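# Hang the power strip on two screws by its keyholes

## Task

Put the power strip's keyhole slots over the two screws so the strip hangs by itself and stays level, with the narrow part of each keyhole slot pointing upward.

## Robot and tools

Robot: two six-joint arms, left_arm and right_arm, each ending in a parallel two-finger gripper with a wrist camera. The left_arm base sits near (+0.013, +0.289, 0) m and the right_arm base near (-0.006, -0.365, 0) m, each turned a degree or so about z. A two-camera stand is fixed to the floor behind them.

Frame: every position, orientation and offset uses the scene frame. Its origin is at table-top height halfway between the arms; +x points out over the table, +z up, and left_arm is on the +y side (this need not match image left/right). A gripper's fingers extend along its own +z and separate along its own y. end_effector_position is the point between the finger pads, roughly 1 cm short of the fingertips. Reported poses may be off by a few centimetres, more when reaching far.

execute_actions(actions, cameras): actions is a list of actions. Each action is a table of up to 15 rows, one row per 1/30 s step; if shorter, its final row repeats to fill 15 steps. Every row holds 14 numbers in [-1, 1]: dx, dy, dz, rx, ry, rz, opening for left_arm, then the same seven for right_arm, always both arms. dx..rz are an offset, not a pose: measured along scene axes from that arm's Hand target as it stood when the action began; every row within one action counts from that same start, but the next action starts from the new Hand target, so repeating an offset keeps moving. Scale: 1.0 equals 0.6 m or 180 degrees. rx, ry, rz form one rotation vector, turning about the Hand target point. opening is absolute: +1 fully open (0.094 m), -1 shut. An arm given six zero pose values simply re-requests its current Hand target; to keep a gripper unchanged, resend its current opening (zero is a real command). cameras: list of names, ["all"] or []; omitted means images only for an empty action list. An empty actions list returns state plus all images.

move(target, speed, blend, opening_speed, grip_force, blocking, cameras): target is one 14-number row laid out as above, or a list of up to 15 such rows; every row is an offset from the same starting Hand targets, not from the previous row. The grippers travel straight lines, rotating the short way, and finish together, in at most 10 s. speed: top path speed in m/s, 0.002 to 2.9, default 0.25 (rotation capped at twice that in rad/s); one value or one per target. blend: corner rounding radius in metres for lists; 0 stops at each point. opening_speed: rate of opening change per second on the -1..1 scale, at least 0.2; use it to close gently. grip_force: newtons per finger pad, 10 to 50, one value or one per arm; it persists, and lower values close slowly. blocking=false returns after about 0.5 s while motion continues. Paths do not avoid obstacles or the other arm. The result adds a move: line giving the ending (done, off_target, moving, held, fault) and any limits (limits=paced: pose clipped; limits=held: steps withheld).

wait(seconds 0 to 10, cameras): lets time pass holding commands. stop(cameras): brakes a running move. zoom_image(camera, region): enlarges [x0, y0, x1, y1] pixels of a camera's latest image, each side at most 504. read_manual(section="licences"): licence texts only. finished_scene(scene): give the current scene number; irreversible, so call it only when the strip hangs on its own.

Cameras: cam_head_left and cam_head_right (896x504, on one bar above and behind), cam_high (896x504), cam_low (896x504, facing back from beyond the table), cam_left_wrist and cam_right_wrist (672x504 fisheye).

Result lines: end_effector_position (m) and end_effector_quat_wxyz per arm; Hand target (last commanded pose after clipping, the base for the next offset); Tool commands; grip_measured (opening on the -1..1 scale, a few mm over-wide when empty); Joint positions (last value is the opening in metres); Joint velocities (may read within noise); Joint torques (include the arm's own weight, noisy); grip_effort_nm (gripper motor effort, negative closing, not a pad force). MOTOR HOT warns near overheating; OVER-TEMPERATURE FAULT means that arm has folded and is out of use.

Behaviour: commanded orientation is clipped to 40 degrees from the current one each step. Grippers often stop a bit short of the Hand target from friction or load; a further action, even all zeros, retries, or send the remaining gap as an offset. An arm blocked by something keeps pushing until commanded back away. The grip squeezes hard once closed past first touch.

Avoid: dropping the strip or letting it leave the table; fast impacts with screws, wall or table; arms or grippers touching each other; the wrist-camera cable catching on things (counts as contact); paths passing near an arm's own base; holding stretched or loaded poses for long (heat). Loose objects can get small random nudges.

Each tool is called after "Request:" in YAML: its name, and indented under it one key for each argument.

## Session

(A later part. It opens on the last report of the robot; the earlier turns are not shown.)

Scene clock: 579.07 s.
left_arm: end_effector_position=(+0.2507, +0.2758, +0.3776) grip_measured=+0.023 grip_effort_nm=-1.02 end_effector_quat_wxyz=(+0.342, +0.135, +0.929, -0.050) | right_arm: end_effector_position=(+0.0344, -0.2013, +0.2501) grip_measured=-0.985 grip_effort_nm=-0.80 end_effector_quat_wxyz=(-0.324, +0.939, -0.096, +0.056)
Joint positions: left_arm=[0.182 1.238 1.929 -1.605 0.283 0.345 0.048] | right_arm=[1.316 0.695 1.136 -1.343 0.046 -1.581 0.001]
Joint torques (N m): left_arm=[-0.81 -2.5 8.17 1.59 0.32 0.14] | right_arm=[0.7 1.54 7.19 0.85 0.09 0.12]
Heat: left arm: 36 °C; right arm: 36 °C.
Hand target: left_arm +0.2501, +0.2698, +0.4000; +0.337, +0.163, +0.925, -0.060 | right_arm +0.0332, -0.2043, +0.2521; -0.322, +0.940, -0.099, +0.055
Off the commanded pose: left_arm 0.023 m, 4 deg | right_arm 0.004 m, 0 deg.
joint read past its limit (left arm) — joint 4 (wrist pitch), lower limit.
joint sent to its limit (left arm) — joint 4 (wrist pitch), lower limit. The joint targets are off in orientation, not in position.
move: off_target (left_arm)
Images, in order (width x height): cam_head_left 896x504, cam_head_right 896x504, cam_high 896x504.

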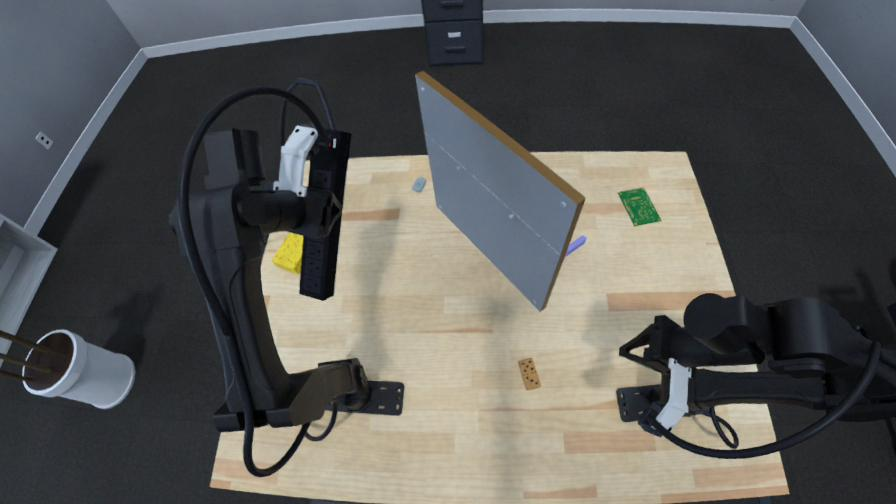

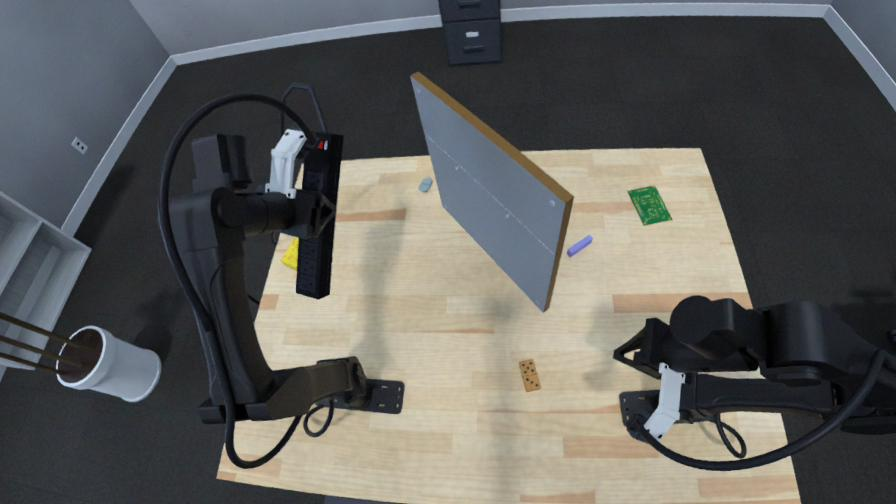

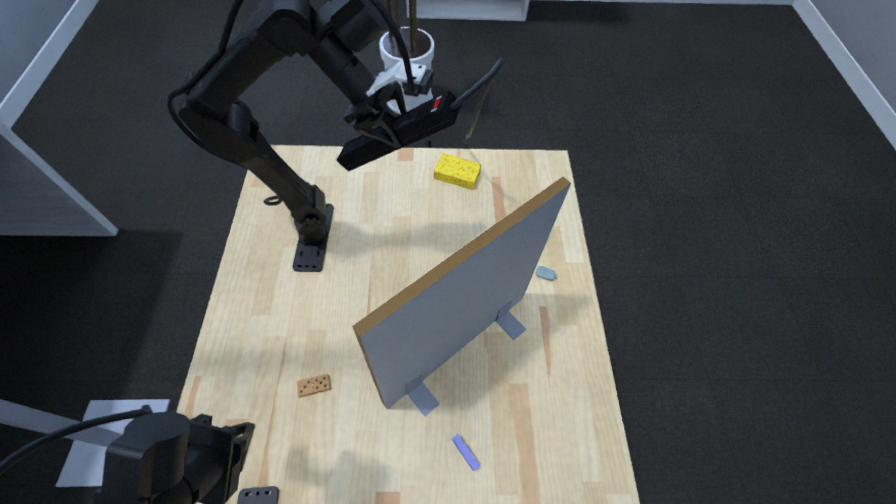

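Request:
move:
  target:
    - [0,-0.083,0.167,0,0,0,-0.3,0,0,0,0,0,0,-1]
    - [0,-0.117,0.133,0.2771,-0.2653,-0.5171,-0.3,0,0,0,0,0,0,-1]
  speed: 0.5
  blend: [0.02,0]
  cameras: ["cam_head_left","cam_head_right","cam_high"]

Request:
zoom_image:
  camera: "cam_head_left"
  region: [240, 120, 520, 340]

Request:
zoom_image:
  camera: "cam_high"
  region: [260, 60, 540, 280]

Scene clock: 601.97 s.
left_arm: end_effector_position=(+0.2598, +0.2117, +0.4646) grip_measured=+0.023 grip_effort_nm=-1.02 end_effector_quat_wxyz=(+0.426, +0.795, +0.364, +0.232) | right_arm: end_effector_position=(+0.0344, -0.2013, +0.2501) grip_measured=-0.985 grip_effort_nm=-0.80 end_effector_quat_wxyz=(-0.324, +0.939, -0.096, +0.056)
Joint positions: left_arm=[0.137 1.364 2.262 -1.605 0.617 2.101 0.048] | right_arm=[1.316 0.695 1.136 -1.343 0.046 -1.581 0.001]
Joint torques (N m): left_arm=[-0.76 -3.14 3.97 1.8 0.76 0.03] | right_arm=[0.7 1.55 7.19 0.85 0.08 0.12]
Heat: left arm: 37 °C; right arm: 36 °C.
Hand target: left_arm +0.2501, +0.1996, +0.4797; +0.402, +0.860, +0.284, +0.133 | right_arm +0.0332, -0.2043, +0.2521; -0.322, +0.940, -0.099, +0.055
Off the commanded pose: left_arm 0.022 m, 17 deg | right_arm 0.004 m, 0 deg.
joint read past its limit (left arm) — joint 4 (wrist pitch), lower limit.
joint sent to its limit (left arm) — joint 4 (wrist pitch), lower limit; joint 6 (wrist roll), upper limit. The joint targets are off in orientation, not in position.
move: off_target (left_arm)
Images, in order (width x height): cam_head_left 896x504, cam_head_right 896x504, cam_high 896x504.

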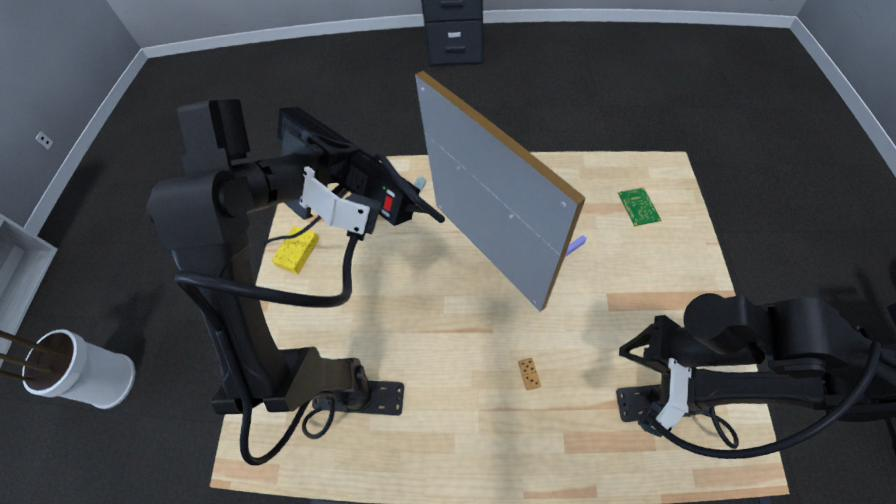

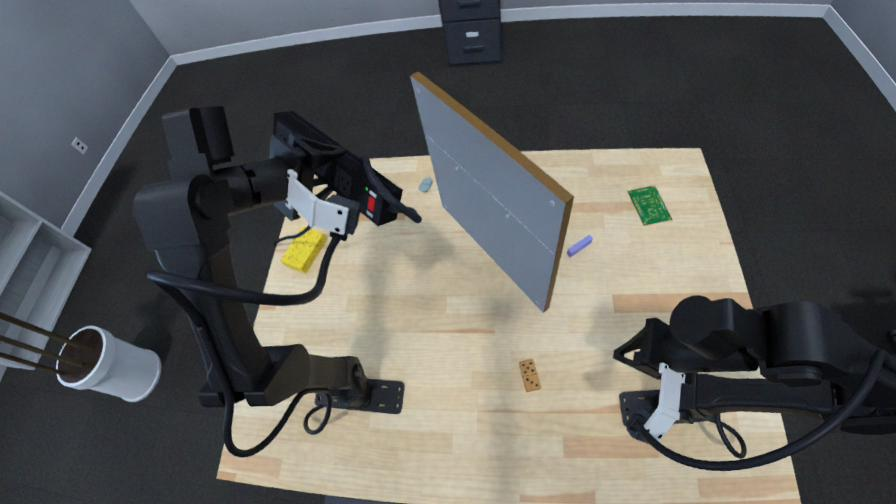

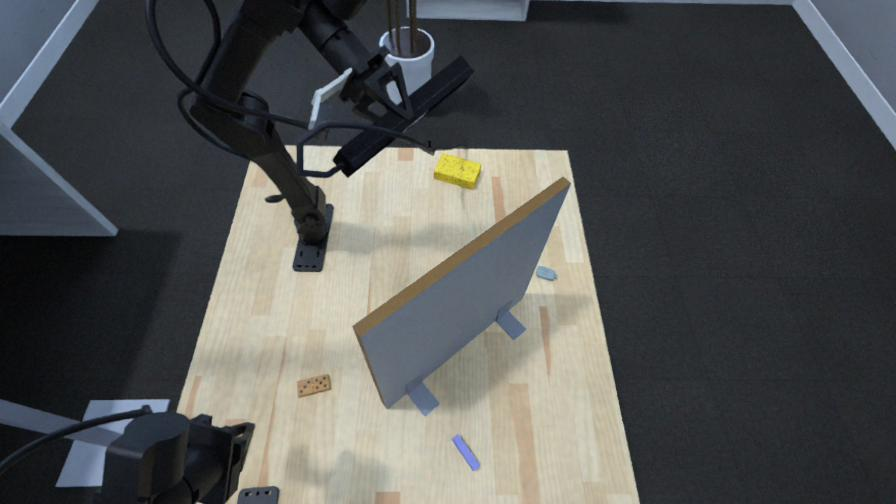

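Scaled by 1.800 from the camera's 896x504 image, which has a finer 1280x720 frame.

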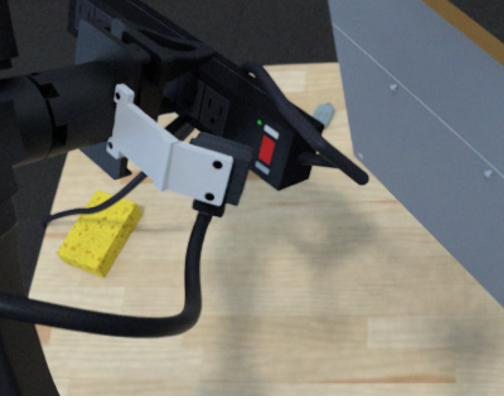

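Scaled by 1.800 from the camera's 896x504 image, which has a finer 1280x720 frame.

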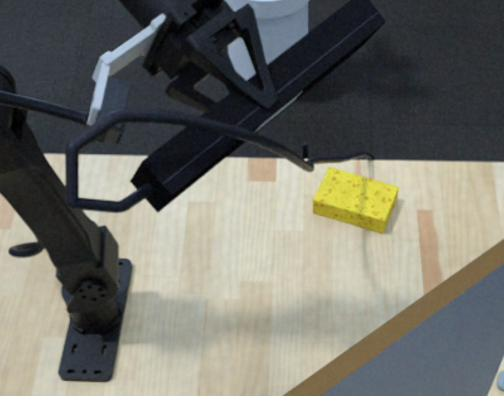

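Request:
move:
  target:
    - [-0.017,0.084,-0.53,0.1801,0.2155,0.1404,-0.3,0,0,0,0,0,0,-1]
  speed: 0.4
  cameras: ["cam_head_left","cam_head_right","cam_high","cam_right_wrist"]

Request:
zoom_image:
  camera: "cam_head_left"
  region: [240, 120, 520, 340]

Request:
zoom_image:
  camera: "cam_high"
  region: [260, 60, 540, 280]

Request:
zoom_image:
  camera: "cam_head_right"
  region: [240, 120, 520, 340]

Scene clock: 648.27 s.
left_arm: end_effector_position=(+0.2405, +0.2582, +0.1616) grip_measured=+0.023 grip_effort_nm=-1.02 end_effector_quat_wxyz=(-0.014, +0.848, +0.529, +0.006) | right_arm: end_effector_position=(+0.0344, -0.2013, +0.2501) grip_measured=-0.985 grip_effort_nm=-0.80 end_effector_quat_wxyz=(-0.324, +0.939, -0.096, +0.056)
Joint positions: left_arm=[-0.134 1.426 1.314 -1.468 -0.03 1.863 0.048] | right_arm=[1.316 0.695 1.136 -1.343 0.046 -1.581 0.001]
Joint torques (N m): left_arm=[-0.94 -4.37 5.37 0.22 0.23 -0.1] | right_arm=[0.7 1.52 7.19 0.85 0.1 0.11]
Heat: left arm: 38 °C; right arm: 36 °C.
Hand target: left_arm +0.2400, +0.2501, +0.1617; +0.000, +0.850, +0.527, +0.000 | right_arm +0.0332, -0.2043, +0.2521; -0.322, +0.940, -0.099, +0.055
Off the commanded pose: left_arm 0.008 m, 2 deg | right_arm 0.004 m, 0 deg.
move: done
camera_calibration:
cam_right_wrist: T_world_to_cam=[[0.179476, 0.790939, 0.584981, 0.010944], [0.709794, -0.515842, 0.479687, -0.206612], [0.681162, 0.329124, -0.653985, 0.312183], [0, 0, 0, 1]] pos_world=[-0.067959, -0.217982, 0.29687]
Images, in order (width x height): cam_head_left 896x504, cam_head_right 896x504, cam_high 896x504, cam_right_wrist 672x504.

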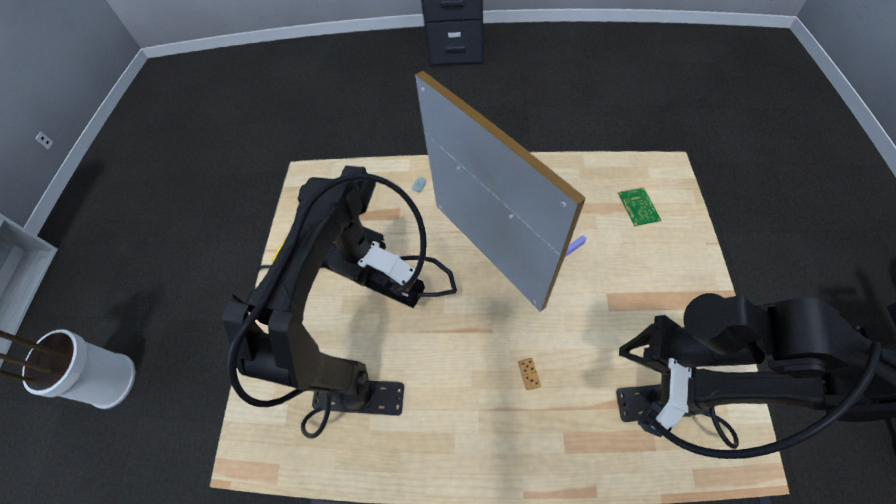

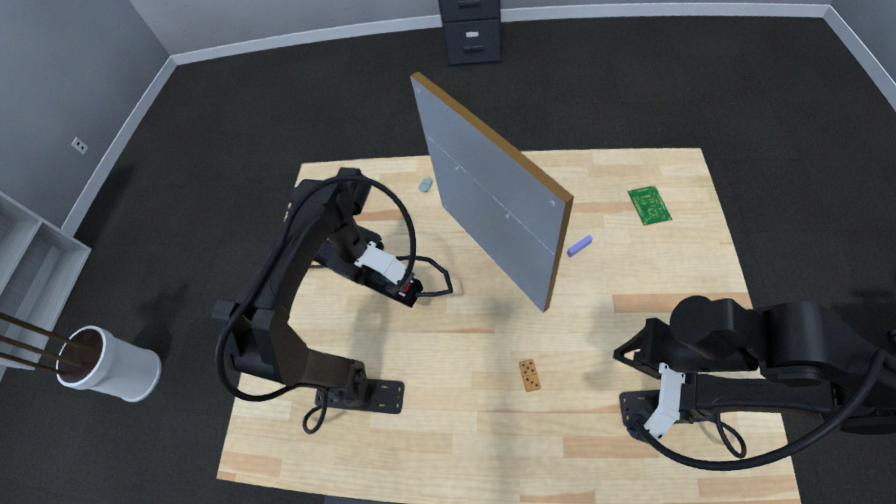

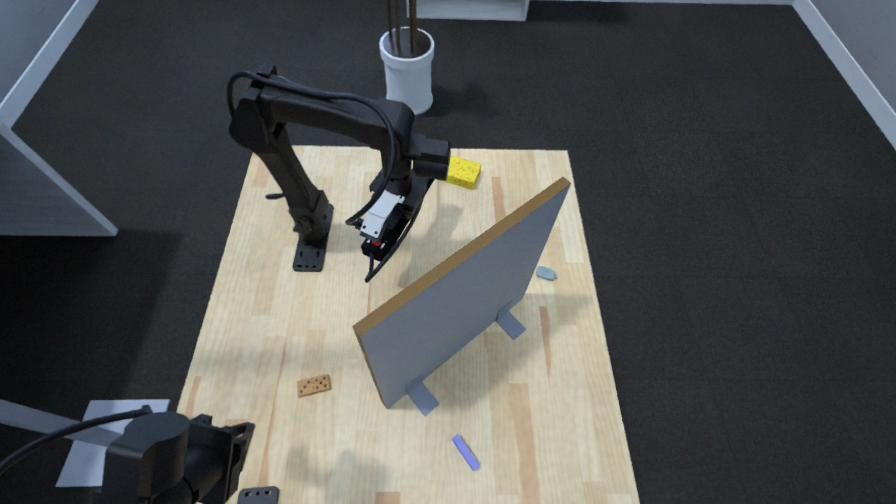

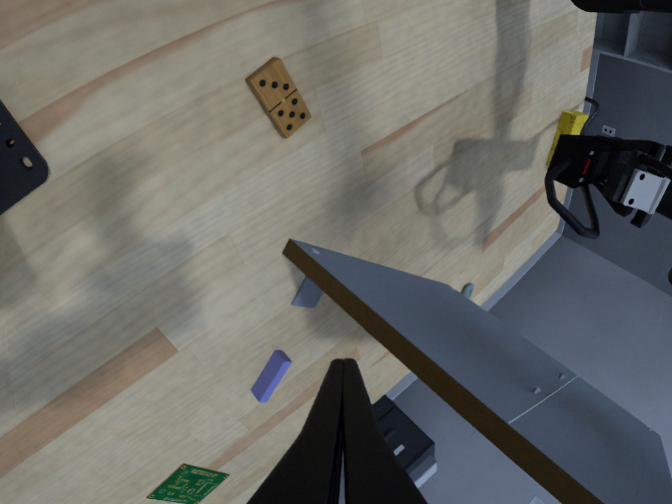

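Scaled by 1.800 from the camera's 896x504 image, which has a finer 1280x720 frame.

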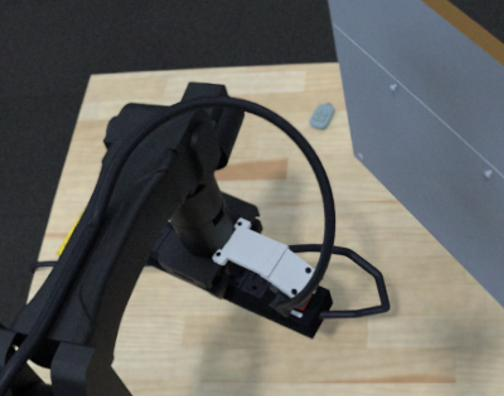

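Scaled by 1.800 from the camera's 896x504 image, which has a finer 1280x720 frame.

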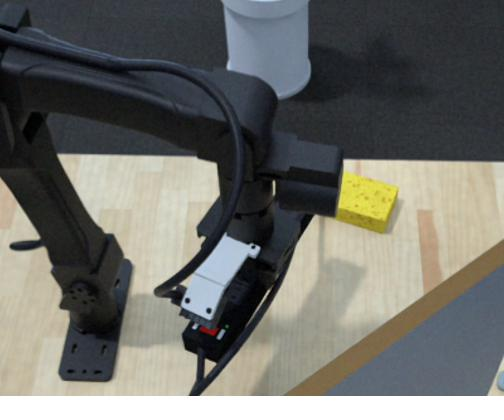

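Scaled by 1.800 from the camera's 896x504 image, which has a finer 1280x720 frame.

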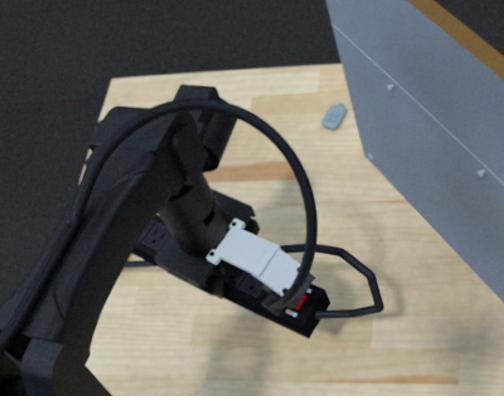

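Request:
move:
  target:
    - [0,0,0,0,0,0,-0.3,0.3,0.432,-0.112,0.1566,0.3182,-0.4457,0.1]
  speed: 0.35
  cameras: ["cam_head_left","cam_head_right","cam_high","cam_right_wrist"]

Request:
zoom_image:
  camera: "cam_head_left"
  region: [320, 180, 540, 353]

Request:
zoom_image:
  camera: "cam_head_right"
  region: [320, 180, 540, 353]

Scene clock: 706.30 s.
left_arm: end_effector_position=(+0.2406, +0.2583, +0.1616) grip_measured=+0.023 grip_effort_nm=-1.02 end_effector_quat_wxyz=(-0.015, +0.848, +0.530, +0.007) | right_arm: end_effector_position=(+0.2049, +0.0442, +0.1740) grip_measured=+0.098 grip_effort_nm=0.12 end_effector_quat_wxyz=(+0.308, -0.493, +0.791, +0.192)
Joint positions: left_arm=[-0.134 1.426 1.314 -1.468 -0.031 1.863 0.048] | right_arm=[1.028 1.645 1.313 -0.496 -0.02 -0.022 0.052]
Joint torques (N m): left_arm=[-0.7 -4.38 5.34 0.19 0.3 0] | right_arm=[-0.14 -6.82 10.4 1.41 0.09 0.09]
Heat: left arm: 34 °C; right arm: 36 °C.
Hand target: left_arm +0.2400, +0.2501, +0.1617; +0.000, +0.850, +0.527, +0.000 | right_arm +0.2133, +0.0549, +0.1849; +0.326, -0.483, +0.788, +0.200
Off the commanded pose: left_arm 0.008 m, 2 deg | right_arm 0.017 m, 3 deg.
move: off_target (right_arm)
camera_calibration:
cam_right_wrist: T_world_to_cam=[[0.900601, -0.43153, -0.0519514, -0.152152], [-0.434396, -0.889575, -0.141266, 0.194525], [0.0147461, 0.149792, -0.988608, 0.268104], [0, 0, 0, 1]] pos_world=[0.217575, 0.0672262, 0.284625]
Images, in order (width x height): cam_head_left 896x504, cam_head_right 896x504, cam_high 896x504, cam_right_wrist 672x504.

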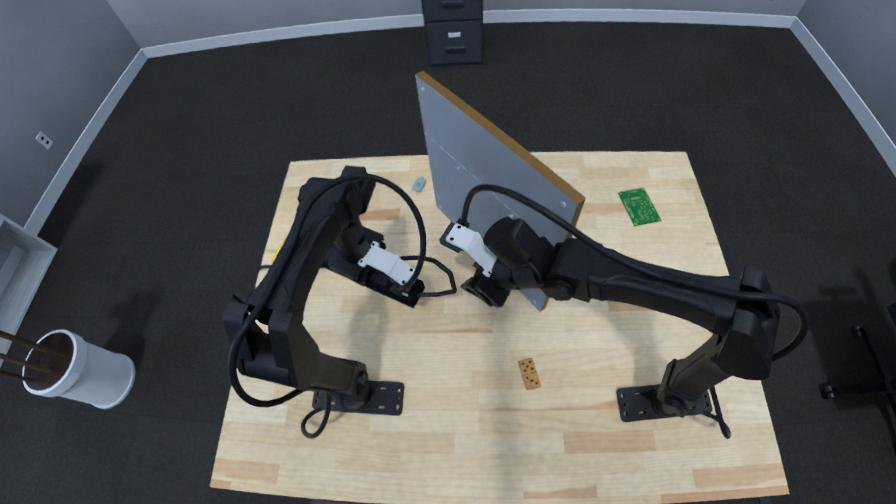

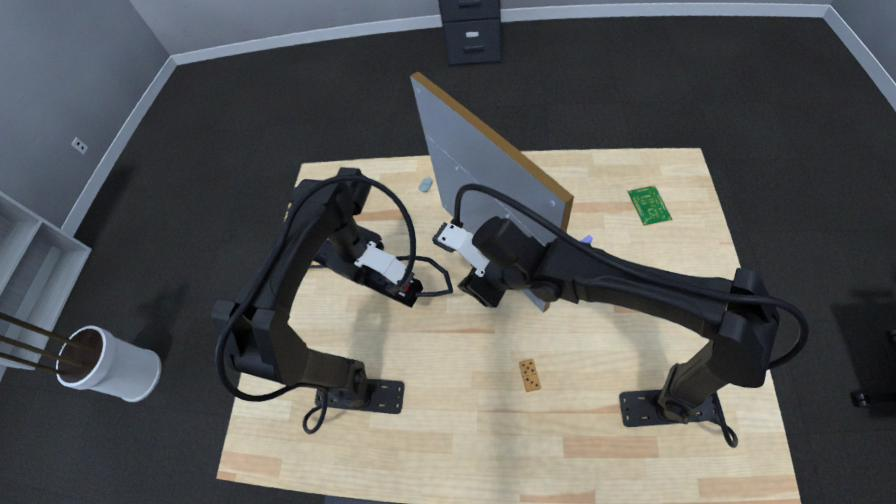

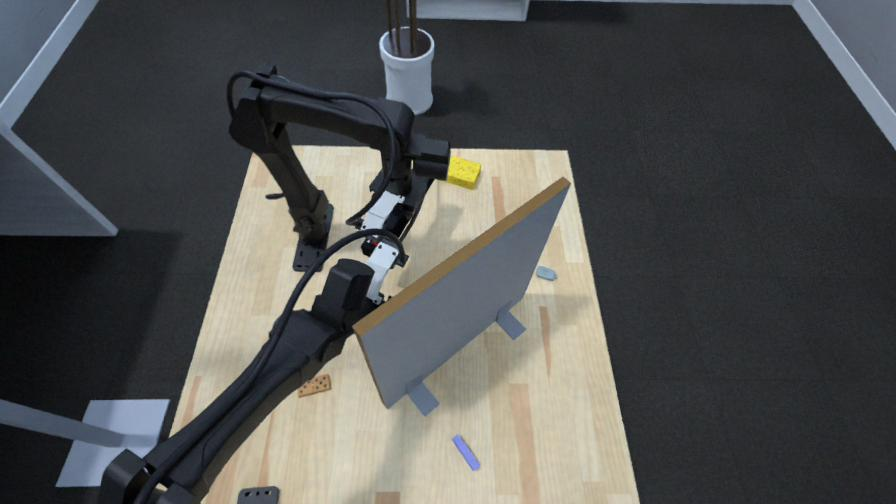

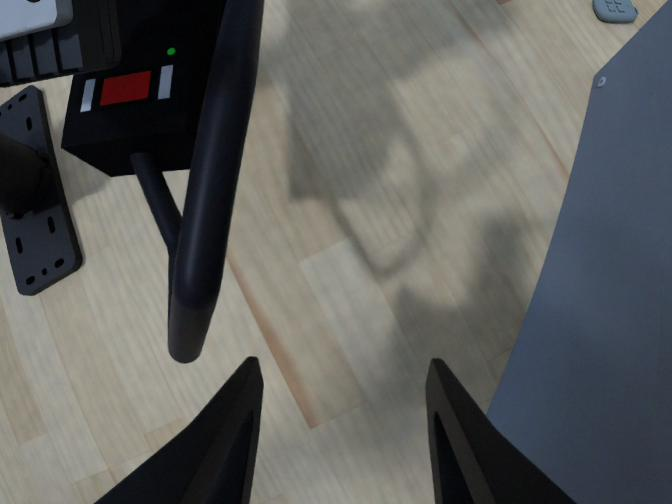

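Scaled by 2.291 from the camera's 896x504 image, which has a finer 1280x720 frame.

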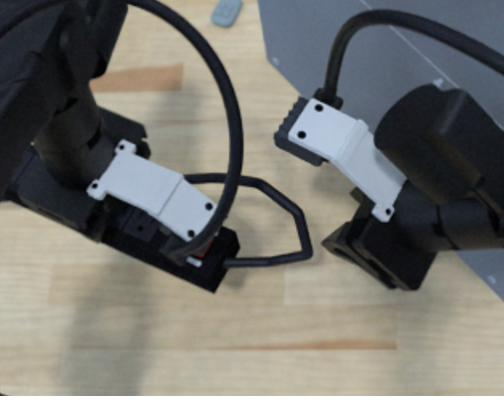

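Scaled by 2.291 from the camera's 896x504 image, which has a finer 1280x720 frame.

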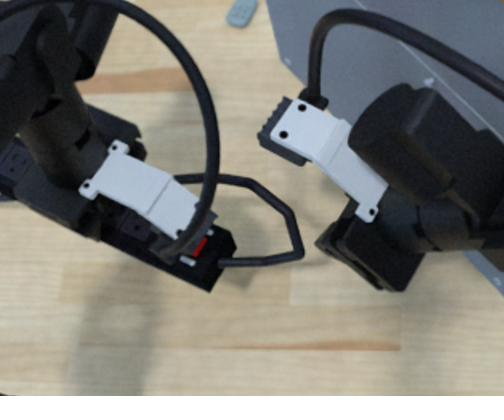

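Request:
move:
  target:
    - [0,0,0,0,0,0,-0.3,-0.045,0.003,0.152,0,0,0,0.2]
    - [0,0,0,0,0,0,-0.3,-0.025,0.04,0.105,0,0,0,0.2]
  speed: 0.25
  cameras: ["cam_head_left","cam_head_right","cam_right_wrist"]

Request:
zoom_image:
  camera: "cam_head_left"
  region: [320, 180, 540, 353]

Request:
zoom_image:
  camera: "cam_head_right"
  region: [320, 180, 540, 353]

Scene clock: 733.27 s.
left_arm: end_effector_position=(+0.2406, +0.2583, +0.1616) grip_measured=+0.023 grip_effort_nm=-1.02 end_effector_quat_wxyz=(-0.015, +0.848, +0.530, +0.007) | right_arm: end_effector_position=(+0.1941, +0.0741, +0.2476) grip_measured=+0.198 grip_effort_nm=0.12 end_effector_quat_wxyz=(+0.319, -0.488, +0.788, +0.196)
Joint positions: left_arm=[-0.134 1.426 1.314 -1.468 -0.031 1.863 0.048] | right_arm=[1.096 1.727 1.68 -0.757 0.032 0.03 0.056]
Joint torques (N m): left_arm=[-0.72 -4.45 5.33 0.22 0.31 -0.01] | right_arm=[-0.17 -8.08 7.43 1.44 0.07 0.06]
Heat: left arm: 34 °C; right arm: 36 °C.
Hand target: left_arm +0.2400, +0.2501, +0.1617; +0.000, +0.850, +0.527, +0.000 | right_arm +0.1983, +0.0789, +0.2477; +0.326, -0.483, +0.788, +0.200
Off the commanded pose: left_arm 0.008 m, 2 deg | right_arm 0.006 m, 1 deg.
move: done
camera_calibration:
cam_right_wrist: T_world_to_cam=[[0.899083, -0.434956, -0.0496334, -0.125688], [-0.436858, -0.884053, -0.166148, 0.233039], [0.0283886, 0.171064, -0.984851, 0.33138], [0, 0, 0, 1]] pos_world=[0.205401, 0.0946634, 0.35884]
Images, in order (width x height): cam_head_left 896x504, cam_head_right 896x504, cam_right_wrist 672x504.

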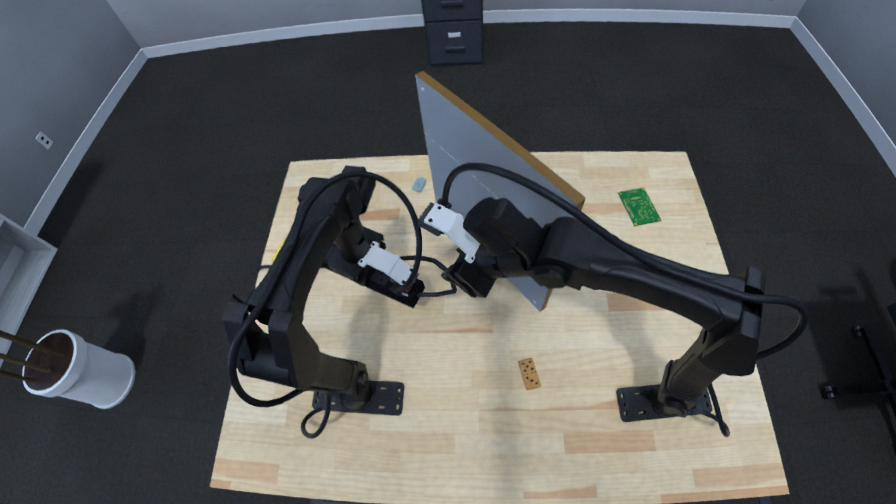

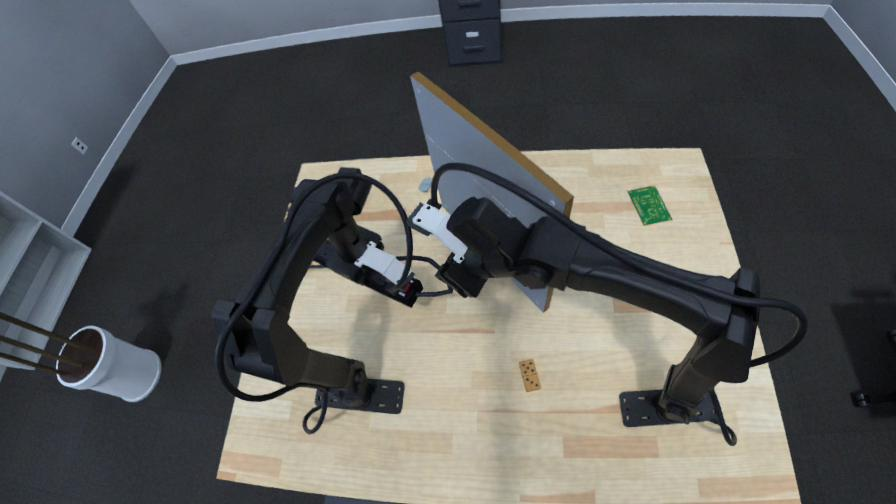

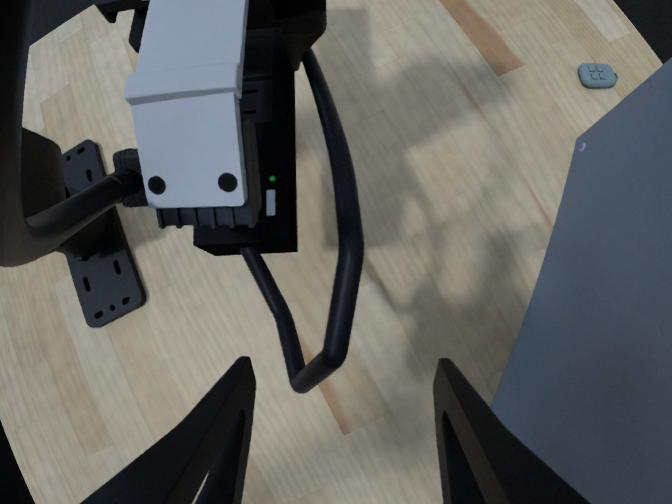

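Scaled by 2.291 from the camera's 896x504 image, which has a finer 1280x720 frame.

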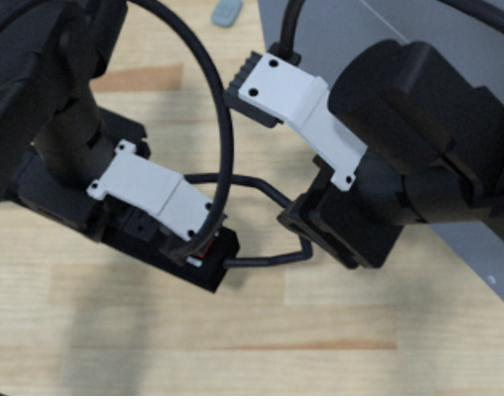

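Scaled by 2.291 from the camera's 896x504 image, which has a finer 1280x720 frame.

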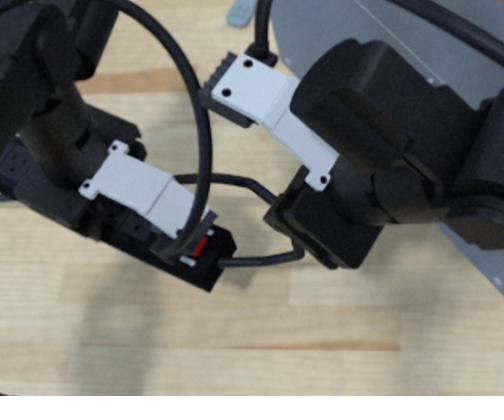

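Request:
move:
  target:
    - [0,0,0,0,0,0,-0.3,0.015,0.043,-0.091,0,0,0,0.2]
    - [0,0,0,0,0,0,-0.3,0.015,0.043,-0.091,0,0,0,-1]
  speed: 0.12
  grip_force: [50,30]
  cameras: ["cam_head_left","cam_head_right","cam_right_wrist"]

Request:
zoom_image:
  camera: "cam_head_left"
  region: [320, 180, 540, 353]

Scene clock: 756.30 s.
left_arm: end_effector_position=(+0.2442, +0.2585, +0.1616) grip_measured=+0.023 grip_effort_nm=-1.02 end_effector_quat_wxyz=(-0.012, +0.844, +0.536, +0.013) | right_arm: end_effector_position=(+0.2064, +0.1015, +0.2019) grip_measured=-0.788 grip_effort_nm=-0.63 end_effector_quat_wxyz=(+0.328, -0.482, +0.786, +0.204)
Joint positions: left_arm=[-0.134 1.426 1.314 -1.454 -0.035 1.849 0.048] | right_arm=[1.096 1.807 1.576 -0.547 0.033 0.039 0.01]
Joint torques (N m): left_arm=[-0.64 -4.36 5.42 0.09 0.32 0.15] | right_arm=[0.32 -8.27 7.16 1.34 0.11 0.02]
Heat: left arm: 34 °C; right arm: 36 °C.
Hand target: left_arm +0.2400, +0.2501, +0.1617; +0.000, +0.850, +0.526, +0.000 | right_arm +0.2073, +0.1047, +0.1932; +0.326, -0.483, +0.788, +0.200
Off the commanded pose: left_arm 0.009 m, 2 deg | right_arm 0.009 m, 1 deg.
grip_force (N): 50, 30
move: done
camera_calibration:
cam_right_wrist: T_world_to_cam=[[0.8964, -0.439671, -0.0561852, -0.124765], [-0.441873, -0.876444, -0.191299, 0.260288], [0.0348653, 0.196307, -0.979922, 0.276429], [0, 0, 0, 1]] pos_world=[0.217216, 0.119007, 0.313662]
Images, in order (width x height): cam_head_left 896x504, cam_head_right 896x504, cam_right_wrist 672x504.

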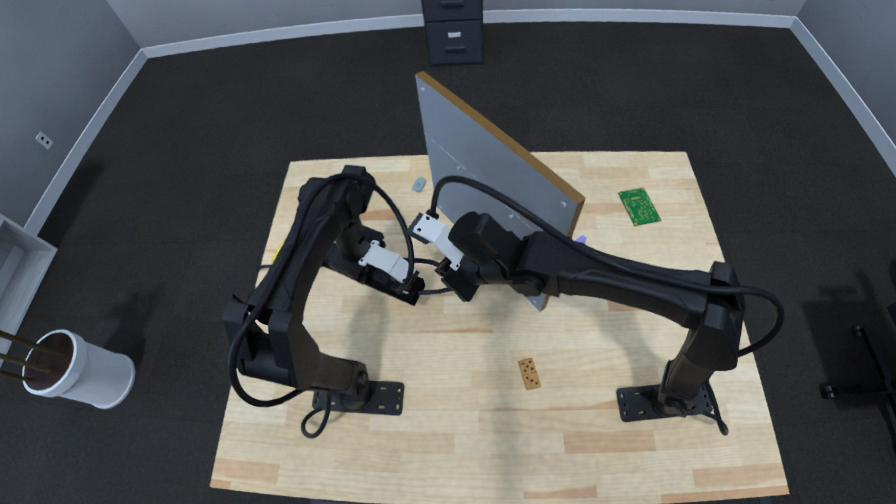

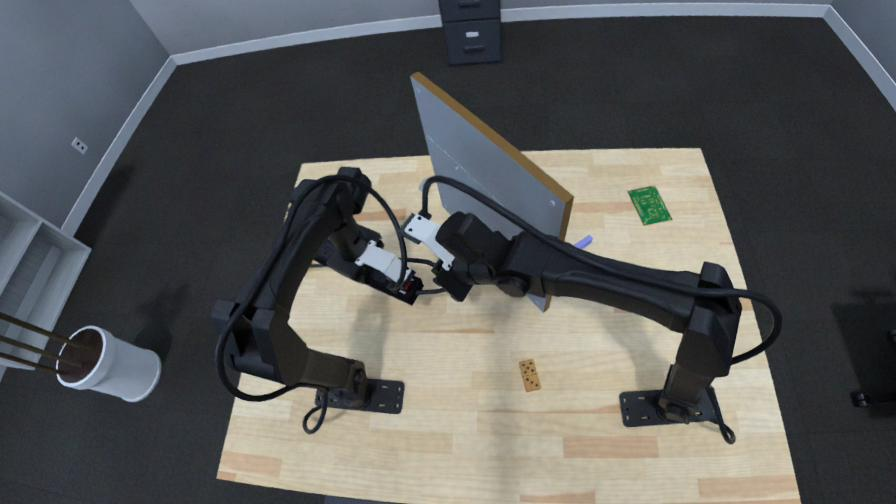

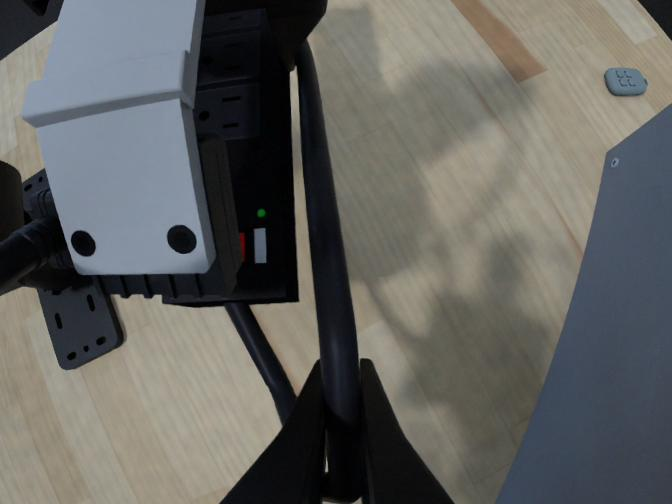

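Scaled by 2.291 from the camera's 896x504 image, which has a finer 1280x720 frame.

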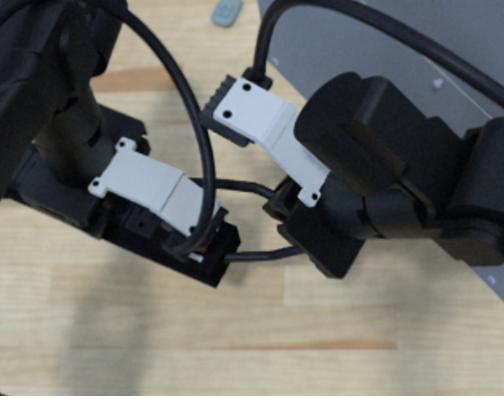

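Request:
move:
  target:
    - [0,0,0,0,0,0,-0.3,-0.035,-0.07,0.013,0,0,0,-1]
    - [0.031,-0.2,0.255,-0.3238,-0.3859,-0.1176,-0.3,-0.18,-0.161,0.088,0,0,0,-1]
  speed: 0.15
  cameras: ["cam_head_left","cam_head_right","cam_high","cam_right_wrist"]

Request:
zoom_image:
  camera: "cam_head_left"
  region: [280, 150, 530, 346]

Request:
zoom_image:
  camera: "cam_high"
  region: [260, 100, 510, 296]

Scene clock: 830.10 s.
left_arm: end_effector_position=(+0.2598, +0.1399, +0.2699) grip_measured=+0.022 grip_effort_nm=-1.02 end_effector_quat_wxyz=(+0.610, +0.723, +0.244, +0.215) | right_arm: end_effector_position=(+0.1272, +0.0187, +0.2823) grip_measured=-0.802 grip_effort_nm=-0.65 end_effector_quat_wxyz=(+0.397, -0.442, +0.776, +0.212)
Joint positions: left_arm=[-0.044 0.702 0.571 -0.113 0.82 1.763 0.048] | right_arm=[1.3 1.363 1.347 -0.65 0.278 0.185 0.009]
Joint torques (N m): left_arm=[-0.65 -1.72 8.77 3.37 0.54 -1.34] | right_arm=[2.1 -5.03 5.5 0.17 -0.72 0.2]
Heat: left arm: 34 °C; right arm: 36 °C.
Hand target: left_arm +0.2586, +0.1301, +0.3147; +0.671, +0.672, +0.221, +0.221 | right_arm +0.0993, +0.0082, +0.2461; +0.326, -0.482, +0.788, +0.200
Off the commanded pose: left_arm 0.046 m, 10 deg | right_arm 0.047 m, 10 deg.
grip_force (N): 50, 30
move: off_target (left_arm, right_arm)
camera_calibration:
cam_right_wrist: T_world_to_cam=[[0.864177, -0.502475, -0.0267738, -0.0887297], [-0.482614, -0.812609, -0.326727, 0.210379], [0.142416, 0.295271, -0.944739, 0.348778], [0, 0, 0, 1]] pos_world=[0.128539, 0.0233873, 0.395865]
Images, in order (width x height): cam_head_left 896x504, cam_head_right 896x504, cam_high 896x504, cam_right_wrist 672x504.

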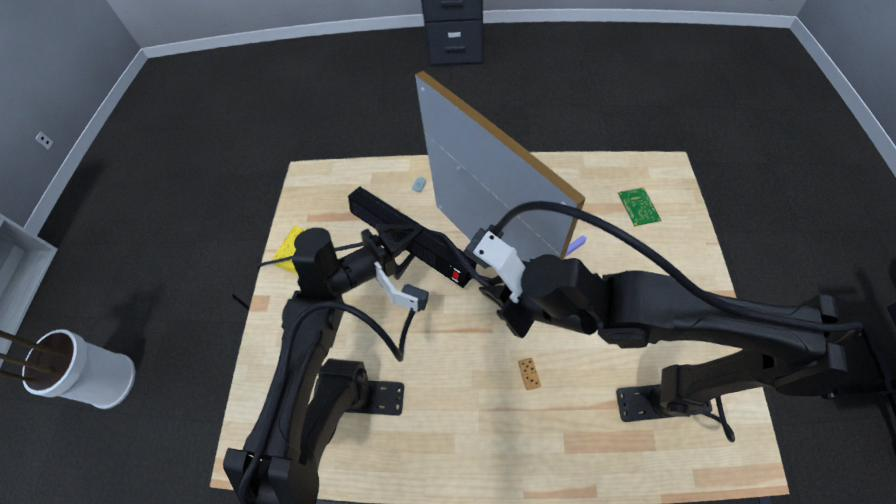

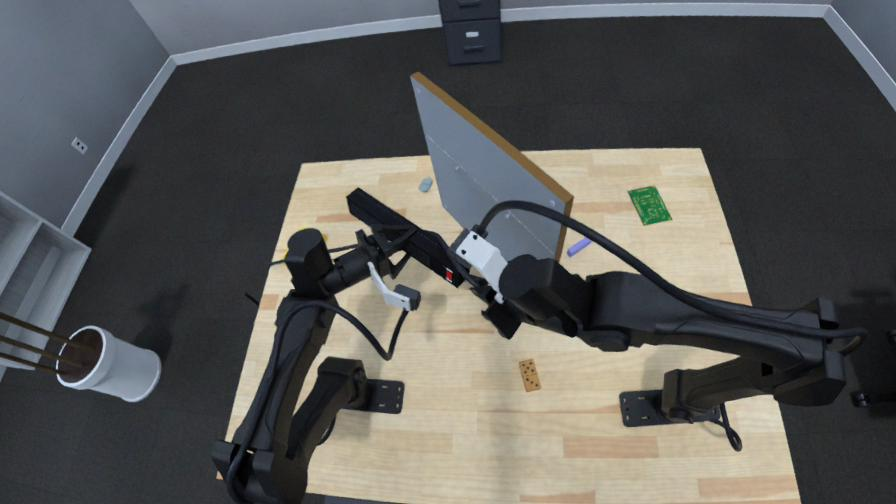

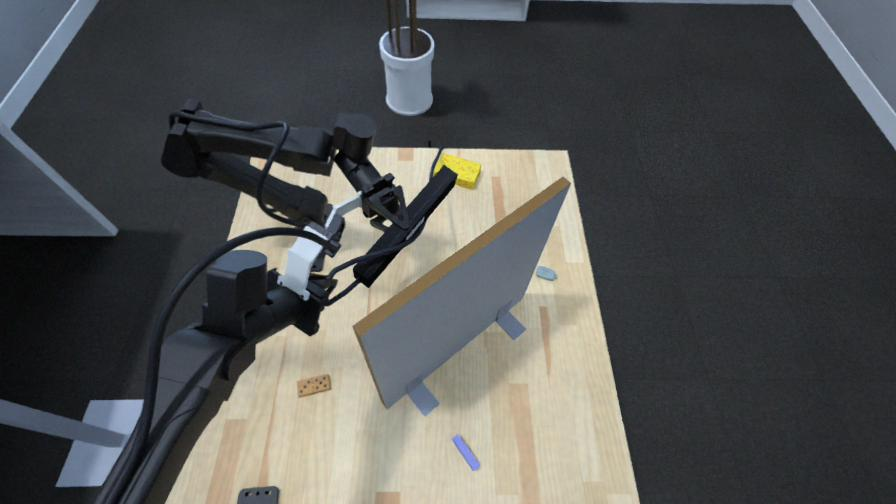

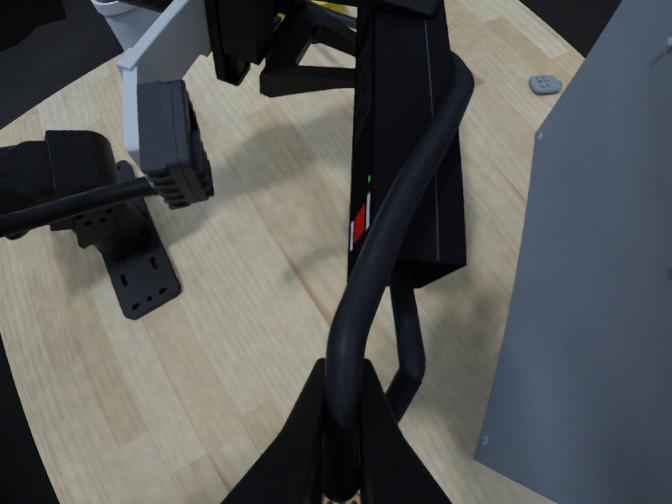

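Scaled by 2.016 from the camera's 896x504 image, which has a finer 1280x720 frame.

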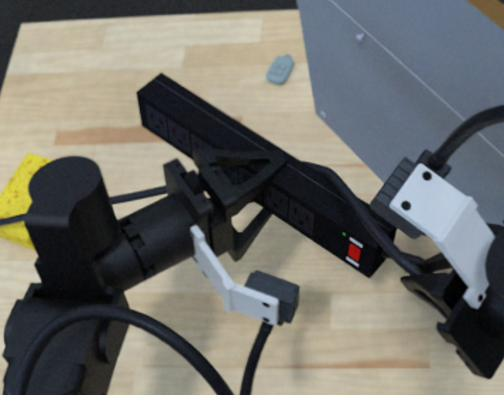

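Scaled by 2.016 from the camera's 896x504 image, which has a finer 1280x720 frame.

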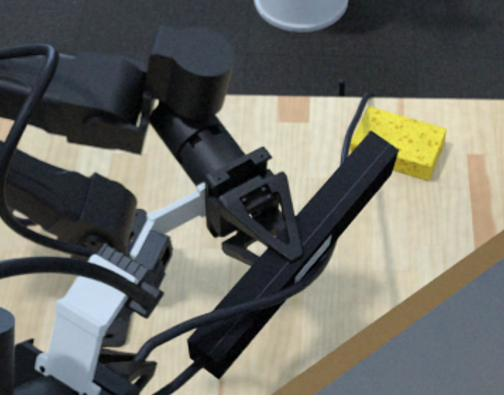

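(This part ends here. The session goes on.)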